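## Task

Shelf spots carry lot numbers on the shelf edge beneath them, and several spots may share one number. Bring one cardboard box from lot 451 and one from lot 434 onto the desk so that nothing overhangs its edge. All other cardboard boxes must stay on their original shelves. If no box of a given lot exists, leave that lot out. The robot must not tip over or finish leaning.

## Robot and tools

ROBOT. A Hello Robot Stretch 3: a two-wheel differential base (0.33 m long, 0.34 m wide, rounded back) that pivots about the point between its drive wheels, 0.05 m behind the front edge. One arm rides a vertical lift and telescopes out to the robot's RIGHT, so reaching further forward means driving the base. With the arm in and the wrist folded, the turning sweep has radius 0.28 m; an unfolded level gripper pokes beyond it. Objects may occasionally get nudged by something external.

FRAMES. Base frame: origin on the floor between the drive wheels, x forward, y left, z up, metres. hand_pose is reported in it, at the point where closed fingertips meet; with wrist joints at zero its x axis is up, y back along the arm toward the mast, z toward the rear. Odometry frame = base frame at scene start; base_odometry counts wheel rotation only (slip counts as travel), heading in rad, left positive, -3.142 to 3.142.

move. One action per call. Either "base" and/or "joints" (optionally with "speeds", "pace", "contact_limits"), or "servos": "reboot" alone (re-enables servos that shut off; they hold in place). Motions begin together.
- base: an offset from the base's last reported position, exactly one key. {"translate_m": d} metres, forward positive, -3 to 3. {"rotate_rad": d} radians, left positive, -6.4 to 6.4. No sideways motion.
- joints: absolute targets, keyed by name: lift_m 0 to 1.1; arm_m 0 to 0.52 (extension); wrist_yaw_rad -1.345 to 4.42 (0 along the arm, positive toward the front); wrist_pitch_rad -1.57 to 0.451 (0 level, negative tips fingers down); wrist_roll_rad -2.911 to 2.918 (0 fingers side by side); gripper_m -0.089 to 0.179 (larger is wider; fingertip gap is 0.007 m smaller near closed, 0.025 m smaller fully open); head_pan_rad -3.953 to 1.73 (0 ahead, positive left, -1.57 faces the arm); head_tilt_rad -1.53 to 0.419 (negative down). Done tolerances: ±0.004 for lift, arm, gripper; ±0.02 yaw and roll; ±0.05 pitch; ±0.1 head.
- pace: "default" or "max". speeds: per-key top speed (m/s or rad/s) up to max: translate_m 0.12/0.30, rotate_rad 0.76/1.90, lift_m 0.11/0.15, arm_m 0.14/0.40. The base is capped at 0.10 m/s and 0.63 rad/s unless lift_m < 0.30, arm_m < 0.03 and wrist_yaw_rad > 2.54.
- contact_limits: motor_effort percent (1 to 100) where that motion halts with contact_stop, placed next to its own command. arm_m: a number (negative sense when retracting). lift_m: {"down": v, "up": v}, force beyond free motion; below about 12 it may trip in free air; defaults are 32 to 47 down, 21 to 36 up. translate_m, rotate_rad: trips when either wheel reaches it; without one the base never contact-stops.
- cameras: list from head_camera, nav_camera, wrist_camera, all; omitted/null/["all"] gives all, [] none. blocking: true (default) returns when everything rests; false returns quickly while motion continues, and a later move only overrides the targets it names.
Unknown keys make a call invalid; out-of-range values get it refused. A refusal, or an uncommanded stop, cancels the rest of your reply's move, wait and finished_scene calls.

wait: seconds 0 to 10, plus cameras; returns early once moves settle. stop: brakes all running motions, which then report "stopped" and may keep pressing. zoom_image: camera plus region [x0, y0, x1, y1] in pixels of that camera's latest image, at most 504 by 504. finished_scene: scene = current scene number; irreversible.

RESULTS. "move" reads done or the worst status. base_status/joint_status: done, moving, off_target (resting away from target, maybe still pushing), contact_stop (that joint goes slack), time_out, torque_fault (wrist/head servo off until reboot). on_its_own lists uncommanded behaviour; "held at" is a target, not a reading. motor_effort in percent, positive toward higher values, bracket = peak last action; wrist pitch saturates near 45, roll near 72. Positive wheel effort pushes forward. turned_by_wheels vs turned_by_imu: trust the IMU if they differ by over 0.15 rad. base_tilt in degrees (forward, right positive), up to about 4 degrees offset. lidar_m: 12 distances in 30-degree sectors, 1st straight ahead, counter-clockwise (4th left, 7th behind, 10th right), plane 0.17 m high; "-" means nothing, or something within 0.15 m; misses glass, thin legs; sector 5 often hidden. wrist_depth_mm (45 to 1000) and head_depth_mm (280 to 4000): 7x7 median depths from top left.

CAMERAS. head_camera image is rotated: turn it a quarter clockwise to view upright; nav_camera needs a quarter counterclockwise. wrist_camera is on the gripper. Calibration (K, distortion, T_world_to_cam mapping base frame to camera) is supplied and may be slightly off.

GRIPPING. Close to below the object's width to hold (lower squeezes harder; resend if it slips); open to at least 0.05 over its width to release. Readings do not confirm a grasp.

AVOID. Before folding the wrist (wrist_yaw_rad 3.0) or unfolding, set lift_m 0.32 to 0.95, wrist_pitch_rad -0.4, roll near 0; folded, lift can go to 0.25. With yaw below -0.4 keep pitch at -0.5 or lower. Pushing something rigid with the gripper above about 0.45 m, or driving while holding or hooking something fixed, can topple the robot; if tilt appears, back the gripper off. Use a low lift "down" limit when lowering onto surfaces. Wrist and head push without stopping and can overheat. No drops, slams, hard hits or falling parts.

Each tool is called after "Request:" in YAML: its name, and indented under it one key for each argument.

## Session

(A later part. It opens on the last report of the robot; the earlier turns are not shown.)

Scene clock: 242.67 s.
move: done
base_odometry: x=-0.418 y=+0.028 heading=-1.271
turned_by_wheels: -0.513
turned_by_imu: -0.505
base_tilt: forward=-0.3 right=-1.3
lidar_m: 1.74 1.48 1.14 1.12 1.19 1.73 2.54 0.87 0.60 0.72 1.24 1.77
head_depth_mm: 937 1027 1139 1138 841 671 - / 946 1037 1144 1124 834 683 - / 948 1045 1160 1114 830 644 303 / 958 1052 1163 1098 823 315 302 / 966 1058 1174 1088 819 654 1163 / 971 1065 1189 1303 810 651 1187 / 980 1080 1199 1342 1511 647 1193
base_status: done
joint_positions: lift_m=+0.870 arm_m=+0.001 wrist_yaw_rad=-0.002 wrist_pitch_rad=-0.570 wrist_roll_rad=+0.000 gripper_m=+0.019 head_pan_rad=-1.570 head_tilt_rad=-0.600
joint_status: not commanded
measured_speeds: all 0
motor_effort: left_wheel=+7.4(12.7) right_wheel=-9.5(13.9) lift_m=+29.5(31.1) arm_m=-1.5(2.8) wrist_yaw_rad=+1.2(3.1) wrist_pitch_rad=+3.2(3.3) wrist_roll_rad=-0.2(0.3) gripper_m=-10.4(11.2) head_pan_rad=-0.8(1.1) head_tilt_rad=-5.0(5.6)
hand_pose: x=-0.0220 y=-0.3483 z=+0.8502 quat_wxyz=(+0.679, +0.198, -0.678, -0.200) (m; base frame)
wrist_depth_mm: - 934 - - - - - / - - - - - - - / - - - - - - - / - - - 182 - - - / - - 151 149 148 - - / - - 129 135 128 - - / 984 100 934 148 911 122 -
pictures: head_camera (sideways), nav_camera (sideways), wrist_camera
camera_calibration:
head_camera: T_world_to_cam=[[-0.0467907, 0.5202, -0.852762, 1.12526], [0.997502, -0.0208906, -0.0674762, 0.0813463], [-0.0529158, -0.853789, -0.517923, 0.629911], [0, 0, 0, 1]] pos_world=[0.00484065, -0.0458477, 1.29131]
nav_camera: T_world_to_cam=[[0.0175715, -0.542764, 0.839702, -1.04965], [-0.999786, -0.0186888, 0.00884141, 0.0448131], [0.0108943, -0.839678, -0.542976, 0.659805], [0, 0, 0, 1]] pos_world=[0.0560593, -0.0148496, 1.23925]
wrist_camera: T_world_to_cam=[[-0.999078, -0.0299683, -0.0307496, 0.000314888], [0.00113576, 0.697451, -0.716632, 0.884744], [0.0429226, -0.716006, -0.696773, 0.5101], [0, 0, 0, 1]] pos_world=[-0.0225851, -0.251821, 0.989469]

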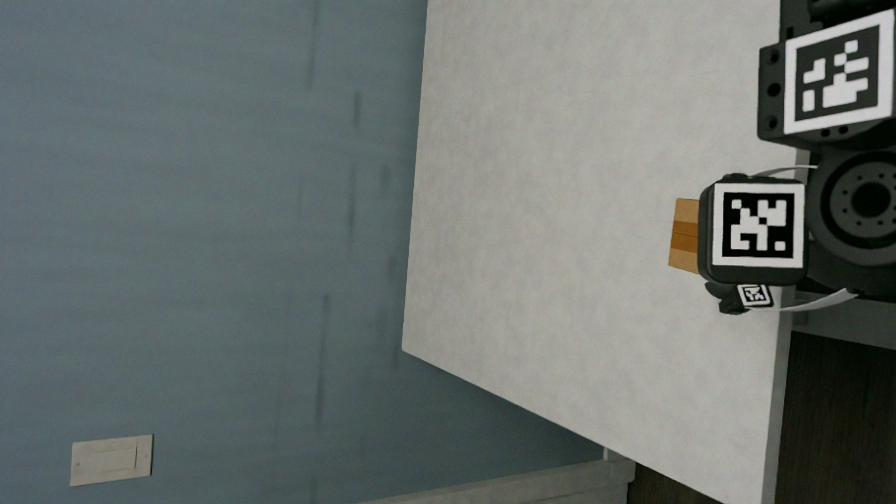

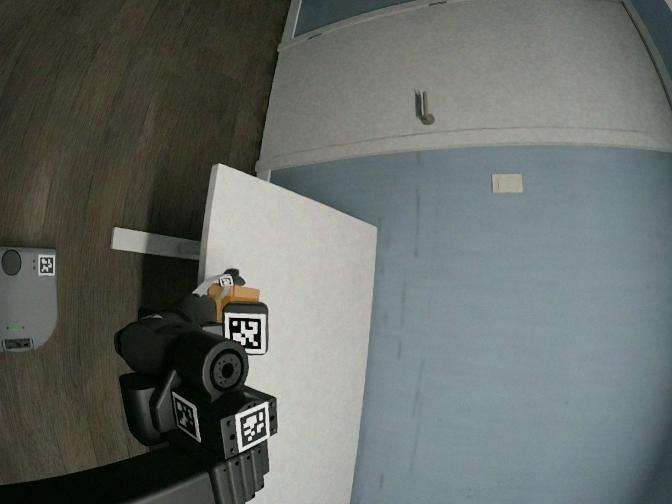

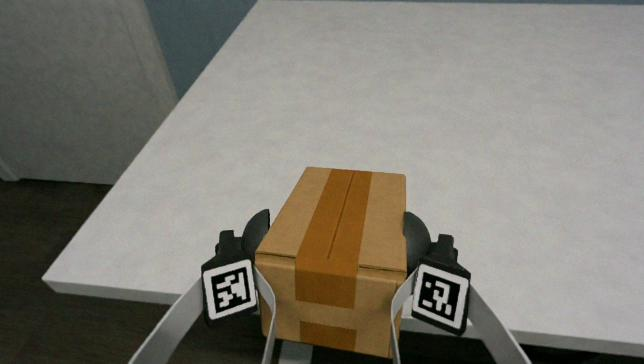

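Request:
move:
  joints: {"arm_m": 0.21, "lift_m": 0.795}
  pace: "max"
  cameras: []

Request:
move:
  joints: {"lift_m": 0.745}
  speeds: {"lift_m": 0.03}
  contact_limits: {"lift_m": {"down": 14}}
  cameras: ["head_camera","wrist_camera"]

Scene clock: 252.70 s.
move: done
base_odometry: x=-0.418 y=+0.028 heading=-1.271
turned_by_wheels: +0.000
turned_by_imu: +0.000
base_tilt: forward=-0.2 right=-1.1
lidar_m: 1.74 1.47 1.14 1.12 1.19 1.73 2.54 0.87 0.61 0.72 1.24 1.77
head_depth_mm: 937 1023 1135 1132 841 350 287 / 942 1034 1148 1121 427 349 1161 / 951 1042 1155 1108 408 411 1169 / 955 1052 1161 1099 524 452 1169 / 964 1062 1177 1089 817 652 1170 / 975 1066 1189 1305 813 650 1185 / 977 1076 1199 1348 1510 648 1182
base_status: not commanded
joint_positions: lift_m=+0.795 arm_m=+0.210 wrist_yaw_rad=-0.002 wrist_pitch_rad=-0.571 wrist_roll_rad=+0.000 gripper_m=+0.019 head_pan_rad=-1.570 head_tilt_rad=-0.600
joint_status: all done
measured_speeds: all 0
motor_effort: left_wheel=+7.2(7.6) right_wheel=-9.3(10.2) lift_m=+31.5(31.9) arm_m=+13.6(15.3) wrist_yaw_rad=+1.6(2.7) wrist_pitch_rad=+3.4(3.5) wrist_roll_rad=-0.2(0.3) gripper_m=-10.9(11.3) head_pan_rad=-1.2(1.4) head_tilt_rad=-4.0(5.4)
hand_pose: x=-0.0220 y=-0.5576 z=+0.7750 quat_wxyz=(+0.678, +0.198, -0.678, -0.200) (m; base frame)
wrist_depth_mm: 746 - - - - - - / - - - - - - - / - - - - - - - / - - - 183 - - - / - - 151 149 148 - - / - - 129 136 128 - - / - 98 - 147 136 - -
pictures: none
No camera images: "cameras" was empty.

Scene clock: 254.80 s.
move: done
base_odometry: x=-0.418 y=+0.028 heading=-1.271
turned_by_wheels: +0.000
turned_by_imu: +0.000
base_tilt: forward=-0.2 right=-1.4
lidar_m: 1.74 1.47 1.14 1.12 1.19 1.73 2.54 0.87 0.61 0.72 1.24 1.78
head_depth_mm: 937 1031 1136 1136 843 671 331 / 944 1032 1146 1124 835 389 330 / 953 1049 1156 1112 830 430 1184 / 961 1051 1163 1104 755 455 1174 / 964 1063 1176 1088 817 655 1170 / 976 1065 1185 1306 814 650 1189 / 979 1078 1201 1343 1515 648 1194
base_status: not commanded
joint_positions: lift_m=+0.745 arm_m=+0.210 wrist_yaw_rad=-0.002 wrist_pitch_rad=-0.497 wrist_roll_rad=+0.000 gripper_m=+0.019 head_pan_rad=-1.570 head_tilt_rad=-0.600
joint_status: all done
measured_speeds: all 0
on_its_own: wrist_pitch_rad is at rest, and its effort (-10.2) is outside its rest range (-8 to +12)
motor_effort: left_wheel=+7.4(7.8) right_wheel=-8.4(9.8) lift_m=+14.3(30.7) arm_m=+13.7(14.3) wrist_yaw_rad=+2.1(3.1) wrist_pitch_rad=-10.2(11.3) wrist_roll_rad=+0.1(0.3) gripper_m=-10.6(11.0) head_pan_rad=-1.6(1.6) head_tilt_rad=-3.4(4.9)
contact_limits: lift_m down 14 (down: maximum 72; up: maximum 65)
hand_pose: x=-0.0220 y=-0.5686 z=+0.7403 quat_wxyz=(+0.685, +0.173, -0.685, -0.175) (m; base frame)
wrist_depth_mm: 720 - - - - - - / - - - - - - - / - - - 185 - - - / - - - 158 164 - - / - - 139 135 138 - - / - - 128 140 127 - - / - 98 - - - - -
pictures: head_camera (sideways), wrist_camera
camera_calibration:
head_camera: T_world_to_cam=[[-0.0467907, 0.5202, -0.852762, 1.12526], [0.997502, -0.0208906, -0.0674762, 0.0813463], [-0.0529158, -0.853789, -0.517923, 0.629911], [0, 0, 0, 1]] pos_world=[0.00484065, -0.0458477, 1.29131]
wrist_camera: T_world_to_cam=[[-0.999078, -0.0322405, -0.028346, -0.0127456], [0.000935834, 0.643778, -0.765212, 0.965091], [0.0429194, -0.764533, -0.643154, 0.208482], [0, 0, 0, 1]] pos_world=[-0.022585, -0.462323, 0.872224]

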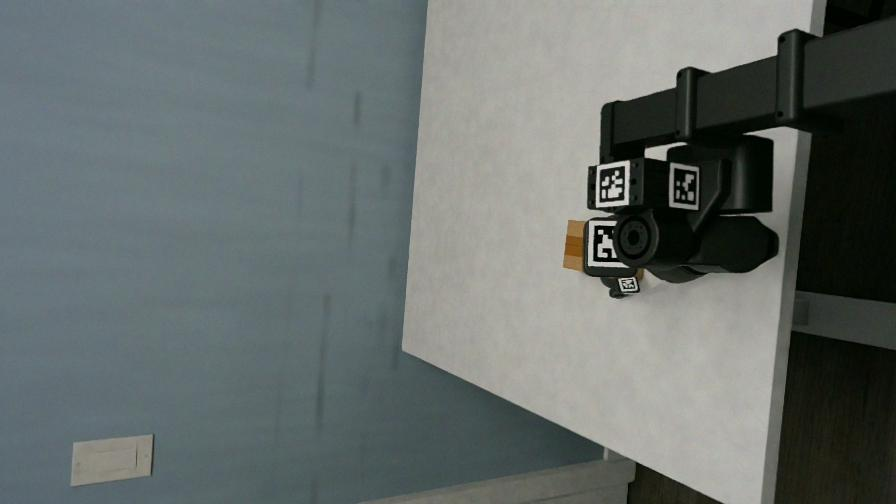

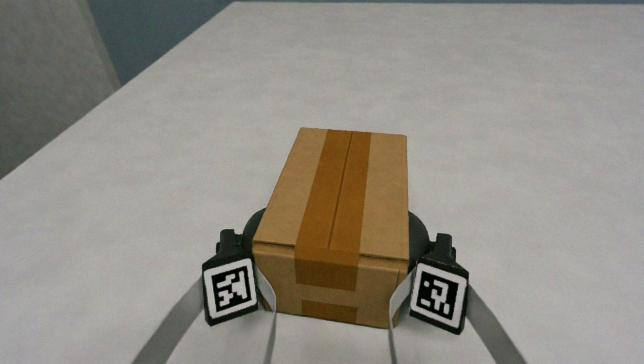

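Request:
move:
  joints: {"gripper_m": 0.179}
  cameras: ["wrist_camera"]

Request:
move:
  joints: {"lift_m": 0.87}
  pace: "max"
  cameras: ["wrist_camera"]

Request:
move:
  joints: {"arm_m": 0.0, "wrist_yaw_rad": 3.0, "wrist_pitch_rad": -0.45, "gripper_m": 0.04, "head_tilt_rad": -0.3}
  pace: "max"

Scene clock: 265.63 s.
move: done
base_odometry: x=-0.418 y=+0.028 heading=-1.271
turned_by_wheels: +0.000
turned_by_imu: +0.000
base_tilt: forward=-0.3 right=-1.2
lidar_m: 1.73 1.48 1.14 1.12 1.19 1.73 2.54 0.87 0.61 0.73 1.24 1.78
head_depth_mm: 934 1026 1135 1136 839 671 331 / 945 1035 1146 1118 837 389 330 / 949 1042 1156 1109 828 430 1179 / 957 1052 1169 1101 763 455 1167 / 965 1058 1176 1093 817 638 1171 / 972 1071 1187 1302 810 651 1188 / 977 1074 1200 1343 1506 647 1188
base_status: not commanded
joint_positions: lift_m=+0.745 arm_m=+0.210 wrist_yaw_rad=-0.002 wrist_pitch_rad=-0.534 wrist_roll_rad=+0.001 gripper_m=+0.179 head_pan_rad=-1.570 head_tilt_rad=-0.600
joint_status: all done
measured_speeds: all 0
motor_effort: left_wheel=+4.9(7.5) right_wheel=-5.3(9.0) lift_m=+24.2(26.9) arm_m=-11.5(14.5) wrist_yaw_rad=+2.3(15.5) wrist_pitch_rad=-3.3(10.2) wrist_roll_rad=-0.2(1.1) gripper_m=+2.3(87.1) head_pan_rad=-1.4(1.9) head_tilt_rad=-2.4(3.6)
contact_limits: lift_m down 14 (down: maximum 72; up: maximum 65)
hand_pose: x=-0.0220 y=-0.5632 z=+0.7325 quat_wxyz=(+0.682, +0.186, -0.682, -0.188) (m; base frame)
wrist_depth_mm: 718 - - - - - - / - - - - - - - / - - - 172 171 - - / - - - 144 143 - - / - 143 132 129 127 - - / - 124 - 146 - - - / - - - - - - 105
pictures: wrist_camera
camera_calibration:
wrist_camera: T_world_to_cam=[[-0.999068, -0.0307214, -0.0303253, -0.0104242], [0.00184034, 0.671553, -0.740954, 0.953546], [0.0431282, -0.740319, -0.670871, 0.241523], [0, 0, 0, 1]] pos_world=[-0.0225858, -0.461873, 0.868248]

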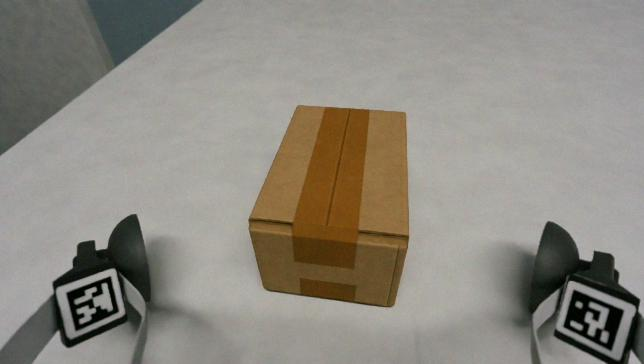

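Scene clock: 267.27 s.
move: done
base_odometry: x=-0.418 y=+0.028 heading=-1.271
turned_by_wheels: +0.000
turned_by_imu: +0.000
base_tilt: forward=-0.5 right=-1.2
lidar_m: 1.74 1.47 1.14 1.12 1.19 1.73 2.54 0.88 0.61 0.72 1.24 1.77
head_depth_mm: 937 1026 1137 1131 323 - - / 943 1035 1149 1119 359 645 1161 / 951 1041 1154 387 369 643 1186 / 959 1053 1164 1099 390 640 1172 / 963 1060 1172 1087 765 652 1169 / 972 1070 1191 1317 812 649 1193 / 981 1080 1199 1343 1516 649 1184
base_status: not commanded
joint_positions: lift_m=+0.870 arm_m=+0.210 wrist_yaw_rad=-0.002 wrist_pitch_rad=-0.561 wrist_roll_rad=+0.001 gripper_m=+0.179 head_pan_rad=-1.570 head_tilt_rad=-0.600
joint_status: all done
measured_speeds: all 0
motor_effort: left_wheel=+4.5(5.5) right_wheel=-4.6(6.2) lift_m=+28.8(33.5) arm_m=-6.8(13.6) wrist_yaw_rad=+2.7(2.7) wrist_pitch_rad=+1.6(3.2) wrist_roll_rad=-0.3(0.6) gripper_m=+0.2(2.2) head_pan_rad=-1.7(2.1) head_tilt_rad=-2.5(3.3)
hand_pose: x=-0.0220 y=-0.5591 z=+0.8519 quat_wxyz=(+0.679, +0.195, -0.680, -0.197) (m; base frame)
wrist_depth_mm: 734 - - - - - - / - - - - - - - / - 898 - - - - - / - - - - - - - / - 143 - 265 - - - / 122 125 - 239 - - - / - - - 218 - - 105
pictures: wrist_camera
camera_calibration:
wrist_camera: T_world_to_cam=[[-0.999063, -0.0299005, -0.0312791, -0.00538344], [0.0019383, 0.691208, -0.722653, 1.03466], [0.0432281, -0.722037, -0.690503, 0.351672], [0, 0, 0, 1]] pos_world=[-0.022586, -0.461409, 0.990365]

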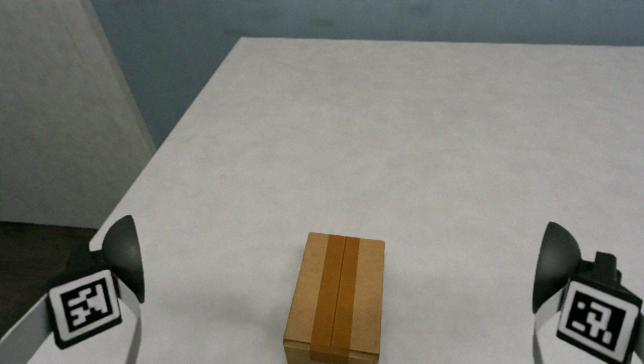

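Scene clock: 269.20 s.
move: done
base_odometry: x=-0.418 y=+0.028 heading=-1.271
turned_by_wheels: +0.000
turned_by_imu: +0.000
base_tilt: forward=-0.3 right=-1.3
lidar_m: 1.74 1.48 1.14 1.12 1.19 1.73 2.54 0.88 0.61 0.72 1.24 1.77
head_depth_mm: 989 1032 1078 1135 1181 929 711 / 990 1041 1080 1137 1191 925 707 / 1000 1044 1090 1145 1183 920 704 / 1006 1047 1103 1160 1200 915 642 / 1008 1055 1109 1167 1210 908 694 / 1019 1061 1118 1172 1235 945 693 / 1021 1068 1123 1181 1249 1322 741
base_status: not commanded
joint_positions: lift_m=+0.870 arm_m=+0.001 wrist_yaw_rad=+2.997 wrist_pitch_rad=-0.469 wrist_roll_rad=+0.001 gripper_m=+0.040 head_pan_rad=-1.570 head_tilt_rad=-0.298
joint_status: all done
measured_speeds: all 0
motor_effort: left_wheel=+4.9(5.9) right_wheel=-5.3(6.2) lift_m=+23.9(28.2) arm_m=-13.4(14.9) wrist_yaw_rad=+2.6(6.7) wrist_pitch_rad=+2.9(4.3) wrist_roll_rad=-0.3(0.5) gripper_m=+0.5(84.8) head_pan_rad=-1.8(2.2) head_tilt_rad=+2.3(7.8)
hand_pose: x=+0.0102 y=+0.0699 z=+0.8715 quat_wxyz=(+0.214, +0.698, +0.114, +0.674) (m; base frame)
wrist_depth_mm: - 139 - - - - - / - 150 - - - - - / - 167 - - - - - / - 195 220 - - - - / - - 212 - - - - / - - 126 - 129 - - / - - 282 - 983 - -
pictures: head_camera (sideways), nav_camera (sideways), wrist_camera
camera_calibration:
head_camera: T_world_to_cam=[[-0.046493, 0.242336, -0.969078, 1.27704], [0.997521, -0.040034, -0.0578688, 0.0688633], [-0.0528197, -0.969366, -0.239874, 0.268101], [0, 0, 0, 1]] pos_world=[0.00484184, -0.0468285, 1.30585]
nav_camera: T_world_to_cam=[[0.0172803, -0.267776, 0.963326, -1.21089], [-0.99979, -0.0152236, 0.0137026, 0.0384634], [0.0109961, -0.963361, -0.267983, 0.301908], [0, 0, 0, 1]] pos_world=[0.0560601, -0.0328165, 1.24686]
wrist_camera: T_world_to_cam=[[0.993588, -0.109516, -0.0280946, 0.0286959], [-0.0899221, -0.614818, -0.783526, 0.759254], [0.0685359, 0.781028, -0.620723, 0.651825], [0, 0, 0, 1]] pos_world=[-0.00491164, -0.0391483, 1.0003]

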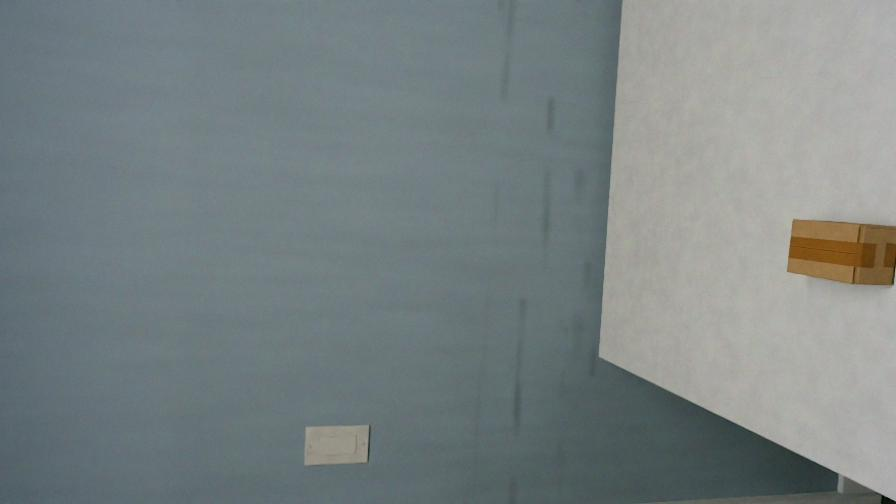

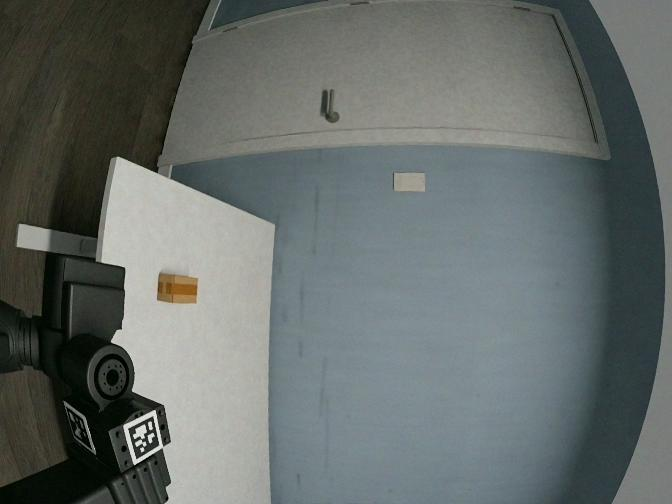

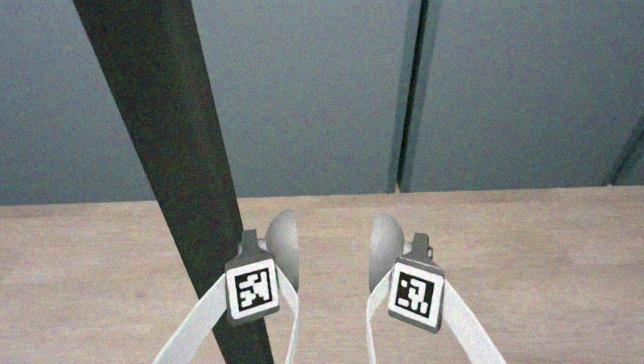

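Request:
move:
  base: {"rotate_rad": -0.309}
  joints: {"lift_m": 0.28, "head_pan_rad": 1.5}
  pace: "max"
  cameras: []

Request:
move:
  base: {"translate_m": -1.94}
  joints: {"head_pan_rad": 1.7, "head_tilt_rad": -0.2}
  pace: "max"
  cameras: ["head_camera","nav_camera"]

Scene clock: 300.90 s.
move: done
base_odometry: x=-0.418 y=+0.028 heading=-1.580
turned_by_wheels: -0.309
turned_by_imu: -0.303
base_tilt: forward=-0.3 right=-1.3
lidar_m: 1.87 1.74 1.27 1.12 1.12 1.32 2.54 2.21 0.61 0.80 0.72 1.36
head_depth_mm: 1120 1182 1252 1325 1416 1508 1553 / 1078 1132 1196 1268 1343 1438 1502 / 1044 1096 1158 1217 1292 1375 1450 / 1019 1066 1112 1178 1247 1332 1398 / 973 1017 1069 1127 1193 1253 1333 / 946 987 1038 1084 1147 1210 1274 / 914 951 1001 1048 1103 1158 1216
base_status: done
joint_positions: lift_m=+0.280 arm_m=+0.001 wrist_yaw_rad=+2.997 wrist_pitch_rad=-0.468 wrist_roll_rad=+0.001 gripper_m=+0.040 head_pan_rad=+1.500 head_tilt_rad=-0.300
joint_status: all done
measured_speeds: all 0
motor_effort: left_wheel=+7.9(12.3) right_wheel=-9.5(13.4) lift_m=+26.0(26.1) arm_m=-5.5(13.1) wrist_yaw_rad=+2.1(3.6) wrist_pitch_rad=+2.9(3.0) wrist_roll_rad=-0.4(0.7) gripper_m=+0.4(1.0) head_pan_rad=-3.3(5.4) head_tilt_rad=-3.7(4.2)
hand_pose: x=+0.0101 y=+0.0700 z=+0.2817 quat_wxyz=(+0.213, +0.698, +0.114, +0.674) (m; base frame)
wrist_depth_mm: - 139 - - - - - / 984 150 - - - - - / 850 166 749 808 793 778 778 / 674 615 220 658 650 645 637 / 565 551 212 538 533 542 534 / 488 298 127 283 129 470 464 / 260 266 246 255 398 412 412
pictures: none
No camera images: "cameras" was empty.

Scene clock: 308.80 s.
move: done
base_odometry: x=-0.402 y=+1.968 heading=-1.579
turned_by_wheels: +0.000
turned_by_imu: -0.002
base_tilt: forward=-0.4 right=-1.1
lidar_m: 3.35 1.31 0.78 0.78 1.27 0.76 0.67 0.67 0.79 1.43 1.40 1.36
head_depth_mm: 707 736 730 727 723 748 769 / - 980 975 964 958 949 950 / - 2025 2080 2132 2230 2238 1644 / - 2014 2073 2104 2201 2237 1726 / - 1968 2050 2111 2159 2208 1709 / - 1961 2007 2065 2129 2182 1709 / - 1921 1981 2048 2122 2171 1700
base_status: done
joint_positions: lift_m=+0.280 arm_m=+0.001 wrist_yaw_rad=+2.997 wrist_pitch_rad=-0.468 wrist_roll_rad=+0.001 gripper_m=+0.040 head_pan_rad=+1.700 head_tilt_rad=-0.200
joint_status: all done
measured_speeds: all 0
motor_effort: left_wheel=-0.3(12.2) right_wheel=-6.3(15.2) lift_m=+27.0(30.9) arm_m=+7.3(7.3) wrist_yaw_rad=+1.7(3.8) wrist_pitch_rad=+2.7(3.0) wrist_roll_rad=-0.6(0.6) gripper_m=+0.6(0.9) head_pan_rad=+3.0(5.1) head_tilt_rad=+6.2(8.6)
hand_pose: x=+0.0101 y=+0.0701 z=+0.2817 quat_wxyz=(+0.213, +0.698, +0.114, +0.674) (m; base frame)
wrist_depth_mm: - 139 - - 769 - - / - 150 - - 846 965 - / 833 167 746 794 798 786 786 / 682 622 219 656 645 645 642 / 562 545 211 532 530 541 535 / 485 295 127 284 129 471 466 / 261 265 245 256 396 412 412
pictures: head_camera (sideways), nav_camera (sideways)
camera_calibration:
head_camera: T_world_to_cam=[[0.064843, -0.139483, -0.988099, 1.30129], [-0.995127, -0.0827398, -0.0536244, 0.0755342], [-0.0742755, 0.986762, -0.144168, 0.14366], [0, 0, 0, 1]] pos_world=[0.00145718, 0.0459988, 1.31056]
nav_camera: T_world_to_cam=[[-0.0392022, 0.168879, 0.984857, -1.23876], [0.989777, 0.141826, 0.0150782, 0.0245545], [-0.137132, 0.975379, -0.172713, 0.178897], [0, 0, 0, 1]] pos_world=[-0.0483331, 0.0312264, 1.25053]

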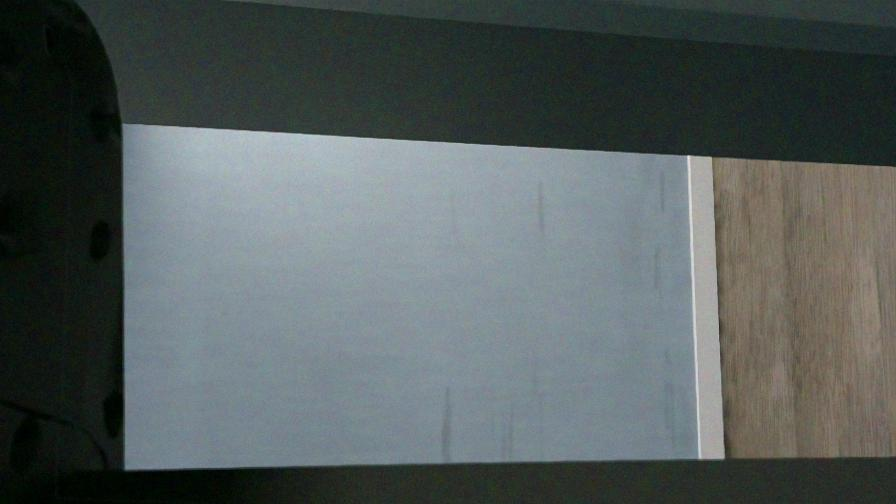

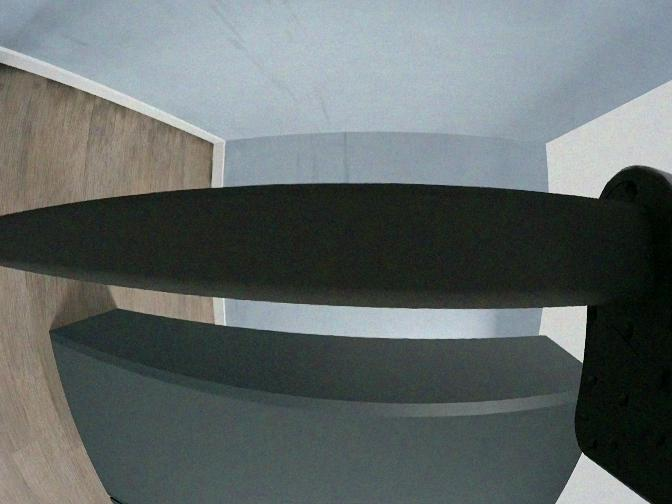

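Request:
move:
  base: {"rotate_rad": 1.878}
  joints: {"head_pan_rad": 0.0}
  pace: "max"
  cameras: []

Request:
move:
  base: {"translate_m": 1.5}
  joints: {"head_pan_rad": -1.9, "head_tilt_rad": -0.25}
  pace: "max"
  contact_limits: {"translate_m": 40}
  cameras: ["head_camera","nav_camera"]

Scene clock: 322.53 s.
move: done
base_odometry: x=-0.402 y=+1.968 heading=+0.298
turned_by_wheels: +1.878
turned_by_imu: +1.840
base_tilt: forward=-0.4 right=-1.3
lidar_m: 2.14 0.90 0.68 0.66 0.70 1.00 1.60 1.37 1.81 2.21 0.92 0.77
head_depth_mm: 1923 1950 2011 2062 1071 1052 1030 / 1922 1950 2021 2080 2142 2210 1748 / 1929 1986 2026 2103 2173 2200 1746 / 1920 1989 2054 2098 2162 2207 1706 / 1934 1996 2037 2099 2192 2200 1699 / 1953 1988 2063 2143 2188 2211 1701 / 1676 1706 1740 1770 1806 1841 1658
base_status: done
joint_positions: lift_m=+0.280 arm_m=+0.001 wrist_yaw_rad=+2.997 wrist_pitch_rad=-0.468 wrist_roll_rad=+0.001 gripper_m=+0.040 head_pan_rad=-0.006 head_tilt_rad=-0.200
joint_status: all done
measured_speeds: all 0
motor_effort: left_wheel=-6.6(14.9) right_wheel=+8.3(14.9) lift_m=+24.7(31.3) arm_m=-2.3(12.7) wrist_yaw_rad=+2.1(2.9) wrist_pitch_rad=+2.8(3.0) wrist_roll_rad=-0.3(0.7) gripper_m=+0.4(0.8) head_pan_rad=+3.7(4.2) head_tilt_rad=+5.0(5.9)
hand_pose: x=+0.0101 y=+0.0700 z=+0.2817 quat_wxyz=(+0.213, +0.698, +0.114, +0.674) (m; base frame)
wrist_depth_mm: 637 139 628 - - - - / - 150 171 - - - - / - 166 192 765 755 749 745 / 673 619 219 653 655 646 628 / 558 547 213 534 537 544 539 / 491 296 127 284 129 471 468 / 260 266 246 256 396 414 412
pictures: none
No camera images: "cameras" was empty.

Scene clock: 328.93 s.
move: done
base_odometry: x=+1.032 y=+2.409 heading=+0.298
turned_by_wheels: +0.000
turned_by_imu: +0.001
base_tilt: forward=-0.3 right=-1.2
lidar_m: 0.66 0.70 0.59 0.58 0.61 0.88 2.76 0.59 0.56 2.13 0.89 0.68
head_depth_mm: 1204 638 1258 1258 677 554 567 / 1268 1292 1378 1412 822 1242 977 / 1234 1272 1336 1373 1039 1298 1003 / 1213 1247 1304 1344 1419 1422 1487 / 2530 2092 2171 2244 2310 2030 1611 / 2738 3648 3783 - 3184 2126 1607 / 2776 3554 3777 3874 3138 2115 1589
base_status: done
joint_positions: lift_m=+0.280 arm_m=+0.001 wrist_yaw_rad=+2.997 wrist_pitch_rad=-0.468 wrist_roll_rad=+0.001 gripper_m=+0.040 head_pan_rad=-1.900 head_tilt_rad=-0.250
joint_status: all done
measured_speeds: all 0
motor_effort: left_wheel=-0.9(13.5) right_wheel=+5.9(13.8) lift_m=+29.1(29.4) arm_m=-9.2(13.2) wrist_yaw_rad=+1.7(3.3) wrist_pitch_rad=+2.7(2.9) wrist_roll_rad=-0.3(0.6) gripper_m=+0.4(0.9) head_pan_rad=+2.9(5.2) head_tilt_rad=-2.2(5.7)
contact_limits: translate_m 40 (maximum 100)
hand_pose: x=+0.0101 y=+0.0701 z=+0.2817 quat_wxyz=(+0.213, +0.698, +0.114, +0.674) (m; base frame)
wrist_depth_mm: 563 139 574 586 587 598 604 / 611 150 608 632 628 629 - / - 165 174 - - - 719 / 672 195 218 655 654 644 639 / 567 543 212 537 528 544 538 / 483 296 127 283 129 470 464 / 262 266 247 256 401 417 411
pictures: head_camera (sideways), nav_camera (sideways)
camera_calibration:
head_camera: T_world_to_cam=[[0.0196273, 0.200742, -0.979448, 1.29022], [0.929894, -0.363559, -0.0558786, 0.0667173], [-0.367304, -0.909685, -0.193804, 0.210097], [0, 0, 0, 1]] pos_world=[-0.0101942, -0.0436234, 1.30815]
nav_camera: T_world_to_cam=[[-0.0555922, -0.215572, 0.974904, -1.22556], [-0.950608, 0.310061, 0.0143545, 0.0372777], [-0.305374, -0.925954, -0.222162, 0.244274], [0, 0, 0, 1]] pos_world=[0.0419002, -0.0495678, 1.24854]

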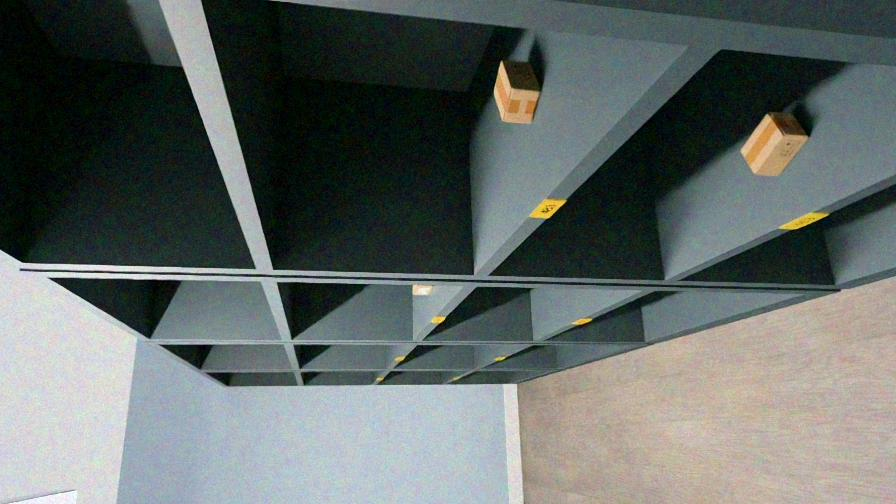

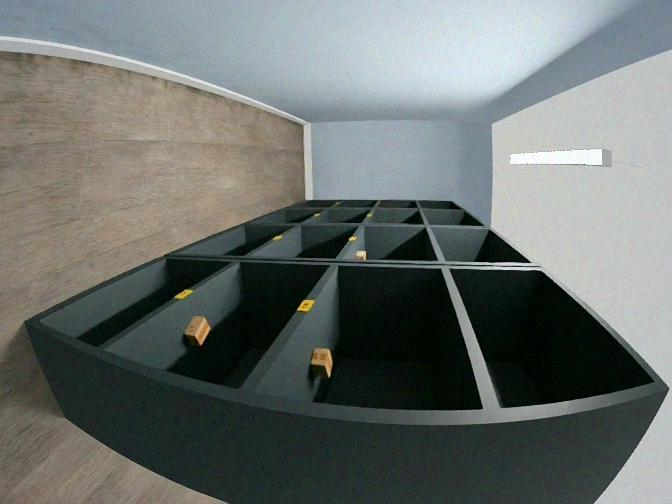

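Request:
zoom_image:
  camera: "head_camera"
  region: [520, 180, 580, 240]

Request:
zoom_image:
  camera: "head_camera"
  region: [770, 190, 840, 250]

Request:
zoom_image:
  camera: "head_camera"
  region: [370, 275, 470, 395]

Request:
zoom_image:
  camera: "head_camera"
  region: [440, 300, 610, 400]

Scaled by 8.400 from the camera's 896x504 image, which has a finer 1280x720 frame.

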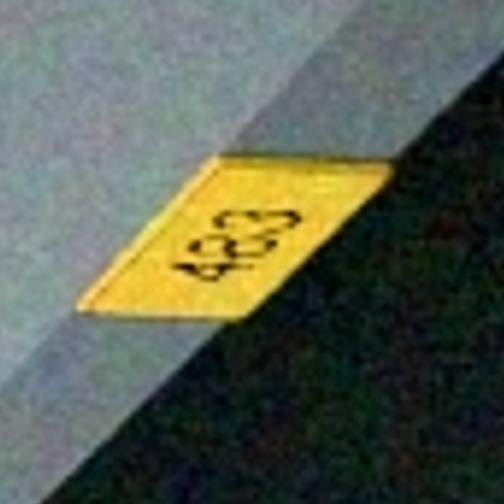

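Scaled by 7.200 from the camera's 896x504 image, which has a finer 1280x720 frame.

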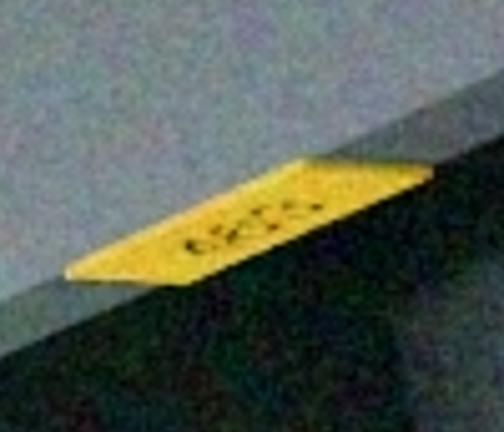

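Scaled by 4.200 from the camera's 896x504 image, which has a finer 1280x720 frame.

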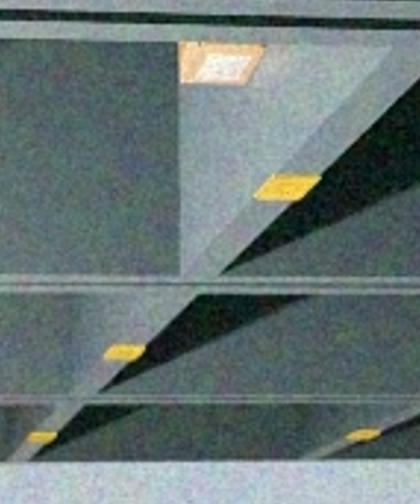

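Scaled by 2.965 from the camera's 896x504 image, which has a finer 1280x720 frame.

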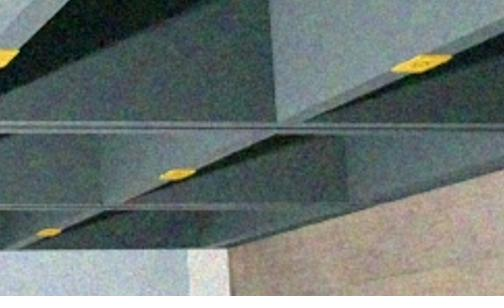

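Request:
move:
  base: {"rotate_rad": -1.508}
  joints: {"head_pan_rad": -1.57}
  pace: "max"
  cameras: []

Request:
move:
  base: {"translate_m": 0.9}
  joints: {"head_pan_rad": -1.1, "head_tilt_rad": -0.4}
  pace: "max"
  cameras: ["head_camera","nav_camera"]

Request:
zoom_image:
  camera: "head_camera"
  region: [300, 0, 700, 504]

Scene clock: 355.33 s.
move: done
base_odometry: x=+1.032 y=+2.409 heading=-1.210
turned_by_wheels: -1.508
turned_by_imu: -1.479
base_tilt: forward=-0.3 right=-1.2
lidar_m: 1.71 0.84 0.67 0.66 0.72 0.59 0.58 0.63 0.97 2.76 0.56 0.57
head_depth_mm: 2473 2696 2699 2544 2447 2099 1647 / 2639 2772 2879 3005 3098 2180 1635 / 2669 2832 2950 3009 3108 2178 1632 / 2699 2813 2948 3053 3169 2148 1619 / 2743 2907 2953 3114 3160 2137 1615 / 2769 2899 3013 3175 2936 2117 1601 / 2754 2972 3104 3156 3136 2037 1550
base_status: done
joint_positions: lift_m=+0.280 arm_m=+0.001 wrist_yaw_rad=+2.997 wrist_pitch_rad=-0.468 wrist_roll_rad=+0.001 gripper_m=+0.040 head_pan_rad=-1.566 head_tilt_rad=-0.250
joint_status: all done
measured_speeds: all 0
motor_effort: left_wheel=+6.7(14.5) right_wheel=-9.0(15.6) lift_m=+26.4(31.3) arm_m=-13.0(13.4) wrist_yaw_rad=+0.9(2.9) wrist_pitch_rad=+2.8(2.9) wrist_roll_rad=-0.3(0.6) gripper_m=+0.7(1.0) head_pan_rad=-3.1(5.8) head_tilt_rad=-1.3(2.6)
hand_pose: x=+0.0101 y=+0.0701 z=+0.2817 quat_wxyz=(+0.213, +0.698, +0.114, +0.674) (m; base frame)
wrist_depth_mm: 648 139 - - - - - / 720 150 160 - - - - / 704 167 192 772 753 744 742 / 649 621 219 654 645 643 633 / 563 541 212 538 528 541 536 / 488 295 127 284 129 468 466 / 262 265 246 256 397 414 411
pictures: none
No camera images: "cameras" was empty.

Scene clock: 359.67 s.
move: done
base_odometry: x=+1.350 y=+1.567 heading=-1.210
turned_by_wheels: +0.000
turned_by_imu: +0.001
base_tilt: forward=-0.2 right=-1.1
lidar_m: 1.39 0.68 0.54 0.54 0.59 0.90 1.46 0.62 0.69 0.92 0.63 1.44
head_depth_mm: 438 809 852 880 603 961 847 / 444 857 909 923 595 1023 842 / 453 765 839 861 592 1047 837 / 515 645 698 742 652 917 833 / 509 556 595 638 676 755 807 / 531 574 615 663 728 804 888 / 756 1254 1345 885 1387 1038 1303
base_status: done
joint_positions: lift_m=+0.280 arm_m=+0.001 wrist_yaw_rad=+2.997 wrist_pitch_rad=-0.468 wrist_roll_rad=+0.001 gripper_m=+0.040 head_pan_rad=-1.100 head_tilt_rad=-0.401
joint_status: all done
measured_speeds: all 0
motor_effort: left_wheel=+2.2(16.0) right_wheel=+6.5(10.6) lift_m=+26.5(26.9) arm_m=-11.2(13.4) wrist_yaw_rad=+1.1(3.3) wrist_pitch_rad=+2.7(3.0) wrist_roll_rad=-0.2(0.7) gripper_m=+0.3(0.9) head_pan_rad=-3.6(6.2) head_tilt_rad=+4.3(5.7)
hand_pose: x=+0.0100 y=+0.0701 z=+0.2817 quat_wxyz=(+0.213, +0.698, +0.114, +0.674) (m; base frame)
wrist_depth_mm: - 139 533 536 536 534 534 / - 150 160 - - - - / - 166 174 - - - - / 674 195 214 655 628 638 637 / 565 543 212 537 532 544 545 / 484 296 127 283 129 469 467 / 260 265 246 256 397 414 414
pictures: head_camera (sideways), nav_camera (sideways)
camera_calibration:
head_camera: T_world_to_cam=[[-0.196005, 0.282922, -0.938902, 1.23854], [0.904659, 0.42163, -0.061806, 0.0745692], [0.378383, -0.861501, -0.33859, 0.393948], [0, 0, 0, 1]] pos_world=[0.0262368, -0.0424631, 1.30086]
nav_camera: T_world_to_cam=[[0.181166, -0.3182, 0.930552, -1.16913], [-0.883867, -0.46758, 0.0121891, 0.0396791], [0.431229, -0.824693, -0.365956, 0.426908], [0, 0, 0, 1]] pos_world=[0.0627827, -0.00139662, 1.24368]

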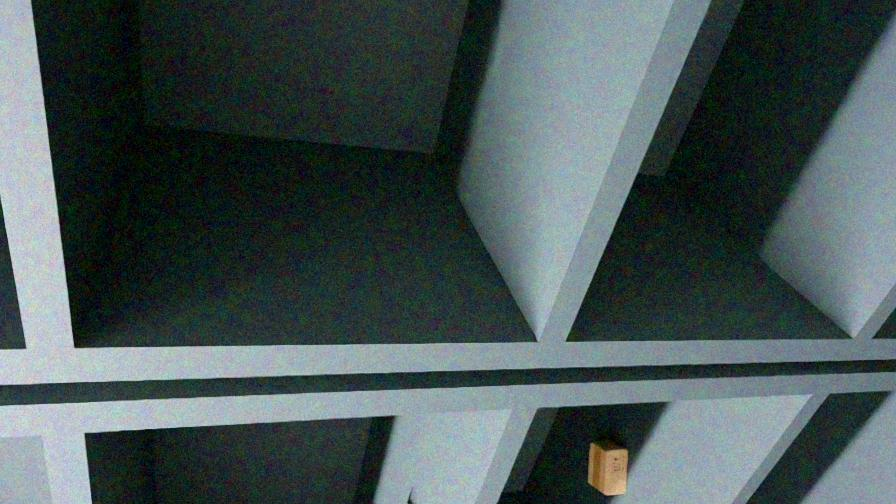

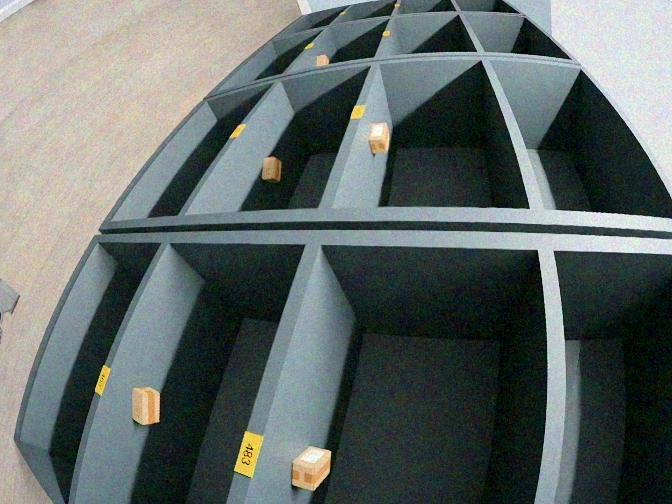

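Scaled by 1.000.

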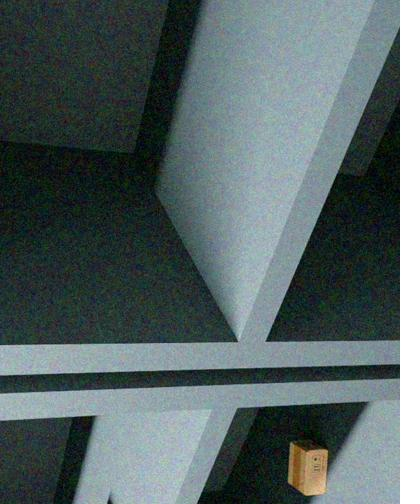

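Request:
zoom_image:
  camera: "nav_camera"
  region: [80, 350, 130, 410]

Request:
zoom_image:
  camera: "nav_camera"
  region: [220, 85, 400, 195]

Request:
move:
  joints: {"head_pan_rad": -0.65, "head_tilt_rad": -0.25}
  cameras: ["head_camera"]
  pace: "max"

Request:
zoom_image:
  camera: "head_camera"
  region: [300, 100, 700, 504]

Scaled by 8.400 from the camera's 672x504 image, which has a finer 792x594 frame.

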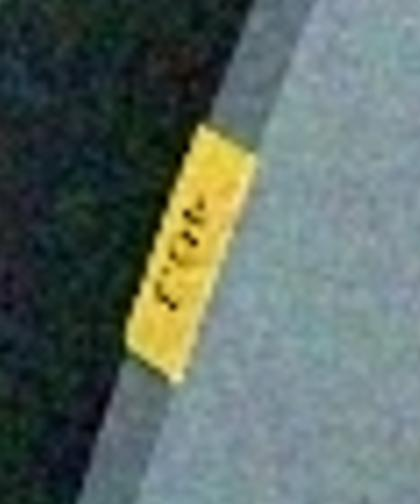

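Scaled by 2.800 from the camera's 672x504 image, which has a finer 792x594 frame.

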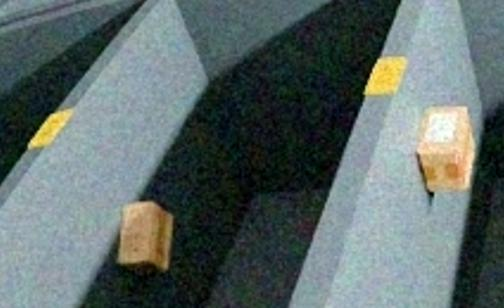

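Scene clock: 368.50 s.
move: done
base_odometry: x=+1.350 y=+1.567 heading=-1.210
turned_by_wheels: +0.000
turned_by_imu: +0.000
base_tilt: forward=-0.4 right=-1.1
lidar_m: 1.39 0.68 0.55 0.54 0.59 0.90 1.46 0.62 0.68 0.92 0.63 1.44
head_depth_mm: 548 541 556 576 602 611 674 / 1184 656 969 640 657 681 700 / 1312 1375 1423 1438 889 1252 978 / 1332 1400 1461 1496 1563 1288 1087 / 1271 1324 1387 1415 1493 1427 1529 / 1465 2071 1678 1726 1780 1854 1553 / 2560 2084 2168 2278 2596 2108 1602
base_status: not commanded
joint_positions: lift_m=+0.280 arm_m=+0.001 wrist_yaw_rad=+2.997 wrist_pitch_rad=-0.468 wrist_roll_rad=+0.001 gripper_m=+0.040 head_pan_rad=-0.643 head_tilt_rad=-0.245
joint_status: all done
measured_speeds: all 0
motor_effort: left_wheel=+1.7(2.1) right_wheel=+6.3(7.3) lift_m=+29.5(29.8) arm_m=-10.3(10.8) wrist_yaw_rad=+1.7(2.5) wrist_pitch_rad=+2.7(2.9) wrist_roll_rad=-0.2(0.7) gripper_m=+0.1(0.8) head_pan_rad=+2.3(5.3) head_tilt_rad=+4.0(7.8)
hand_pose: x=+0.0100 y=+0.0701 z=+0.2817 quat_wxyz=(+0.213, +0.698, +0.114, +0.674) (m; base frame)
wrist_depth_mm: - 139 534 532 529 532 533 / - 150 160 - - - - / - 166 174 - - - - / 671 195 214 650 635 643 630 / 562 547 212 532 533 544 531 / 484 296 127 283 129 463 466 / 260 266 246 256 397 414 410
pictures: head_camera (sideways)
camera_calibration:
head_camera: T_world_to_cam=[[-0.180674, 0.0775806, -0.980479, 1.29275], [0.633365, 0.77185, -0.055638, 0.0682187], [0.752466, -0.631054, -0.18859, 0.196448], [0, 0, 0, 1]] pos_world=[0.0425388, -0.0289781, 1.30836]

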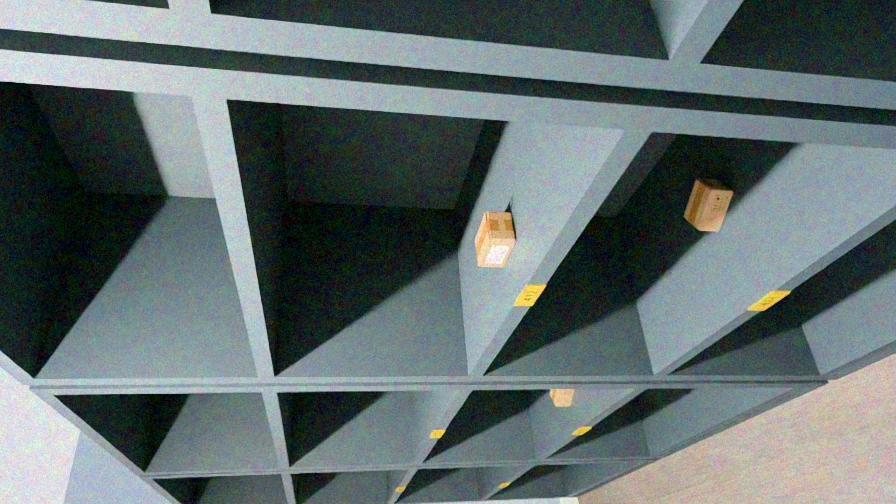

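Scaled by 1.248 from the camera's 896x504 image, which has a finer 1280x720 frame.

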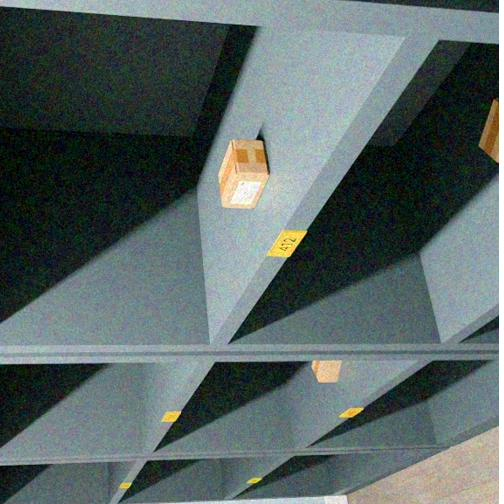

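Request:
zoom_image:
  camera: "head_camera"
  region: [740, 275, 800, 325]

Request:
zoom_image:
  camera: "head_camera"
  region: [560, 410, 610, 450]

Request:
zoom_image:
  camera: "head_camera"
  region: [510, 275, 560, 315]

Request:
move:
  joints: {"head_pan_rad": -1.45, "head_tilt_rad": -0.7}
  cameras: ["head_camera"]
  pace: "max"

Scaled by 8.400 from the camera's 896x504 image, which has a finer 1280x720 frame.

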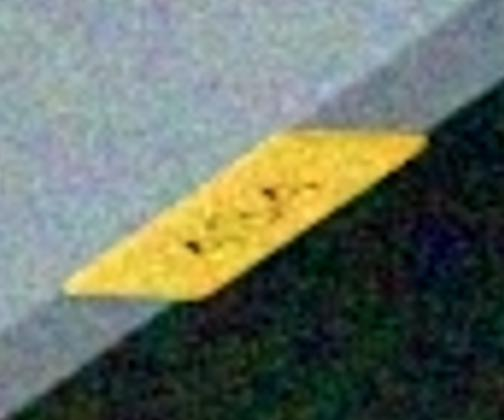

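Scaled by 10.080 from the camera's 896x504 image, which has a finer 1280x720 frame.

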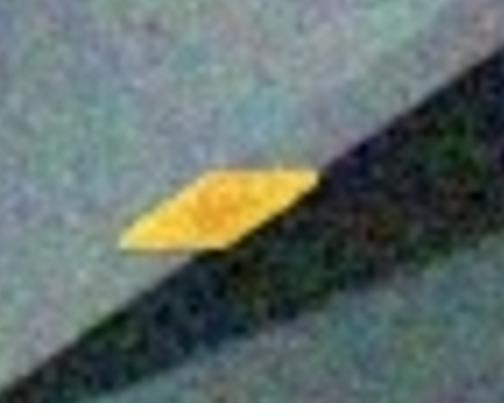

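Scaled by 10.080 from the camera's 896x504 image, which has a finer 1280x720 frame.

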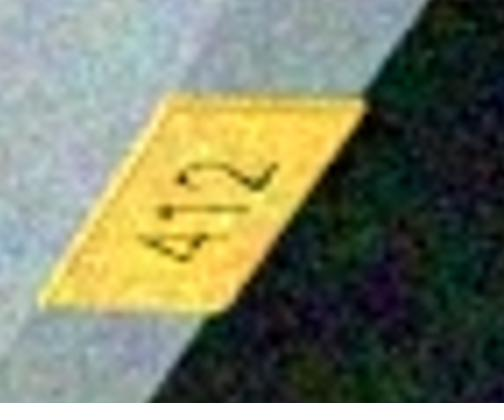

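Scene clock: 378.37 s.
move: done
base_odometry: x=+1.350 y=+1.567 heading=-1.210
turned_by_wheels: +0.000
turned_by_imu: +0.000
base_tilt: forward=-0.4 right=-1.2
lidar_m: 1.39 0.68 0.55 0.54 0.59 0.90 1.46 0.62 0.68 0.92 0.63 1.43
head_depth_mm: 722 798 686 543 991 816 1113 / 735 818 614 539 983 830 1105 / 756 841 672 556 976 845 1103 / 771 846 665 1099 969 864 1115 / 788 869 657 1125 961 1189 1114 / 794 863 650 1022 955 1189 1127 / 678 720 640 813 872 1009 1129
base_status: not commanded
joint_positions: lift_m=+0.280 arm_m=+0.001 wrist_yaw_rad=+2.997 wrist_pitch_rad=-0.468 wrist_roll_rad=+0.001 gripper_m=+0.040 head_pan_rad=-1.475 head_tilt_rad=-0.714
joint_status: all done
measured_speeds: all 0
motor_effort: left_wheel=+1.8(2.3) right_wheel=+6.5(6.9) lift_m=+30.5(31.7) arm_m=-8.8(9.6) wrist_yaw_rad=+1.6(2.7) wrist_pitch_rad=+2.7(2.9) wrist_roll_rad=-0.5(0.6) gripper_m=-0.1(0.7) head_pan_rad=+0.8(5.4) head_tilt_rad=-2.4(8.4)
hand_pose: x=+0.0100 y=+0.0701 z=+0.2817 quat_wxyz=(+0.213, +0.698, +0.114, +0.674) (m; base frame)
wrist_depth_mm: - 139 536 540 533 532 530 / - 150 159 - - - - / - 165 174 - - - - / 667 194 214 650 627 644 630 / 566 542 211 541 524 540 538 / 488 296 127 282 129 471 464 / 260 266 246 256 400 413 410
pictures: head_camera (sideways)
camera_calibration:
head_camera: T_world_to_cam=[[-0.104642, 0.606521, -0.788151, 1.04136], [0.994269, 0.0812399, -0.0694903, 0.0840383], [0.021882, -0.790906, -0.611546, 0.751291], [0, 0, 0, 1]] pos_world=[0.00897405, -0.0442344, 1.28604]

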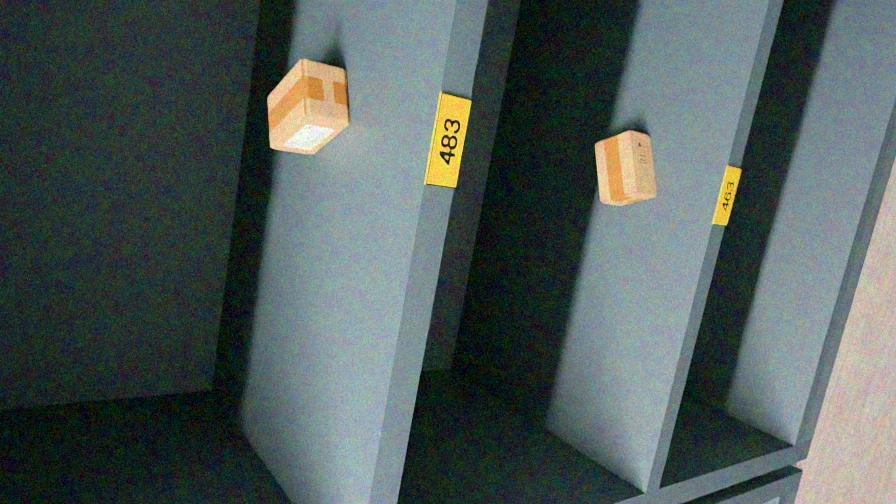

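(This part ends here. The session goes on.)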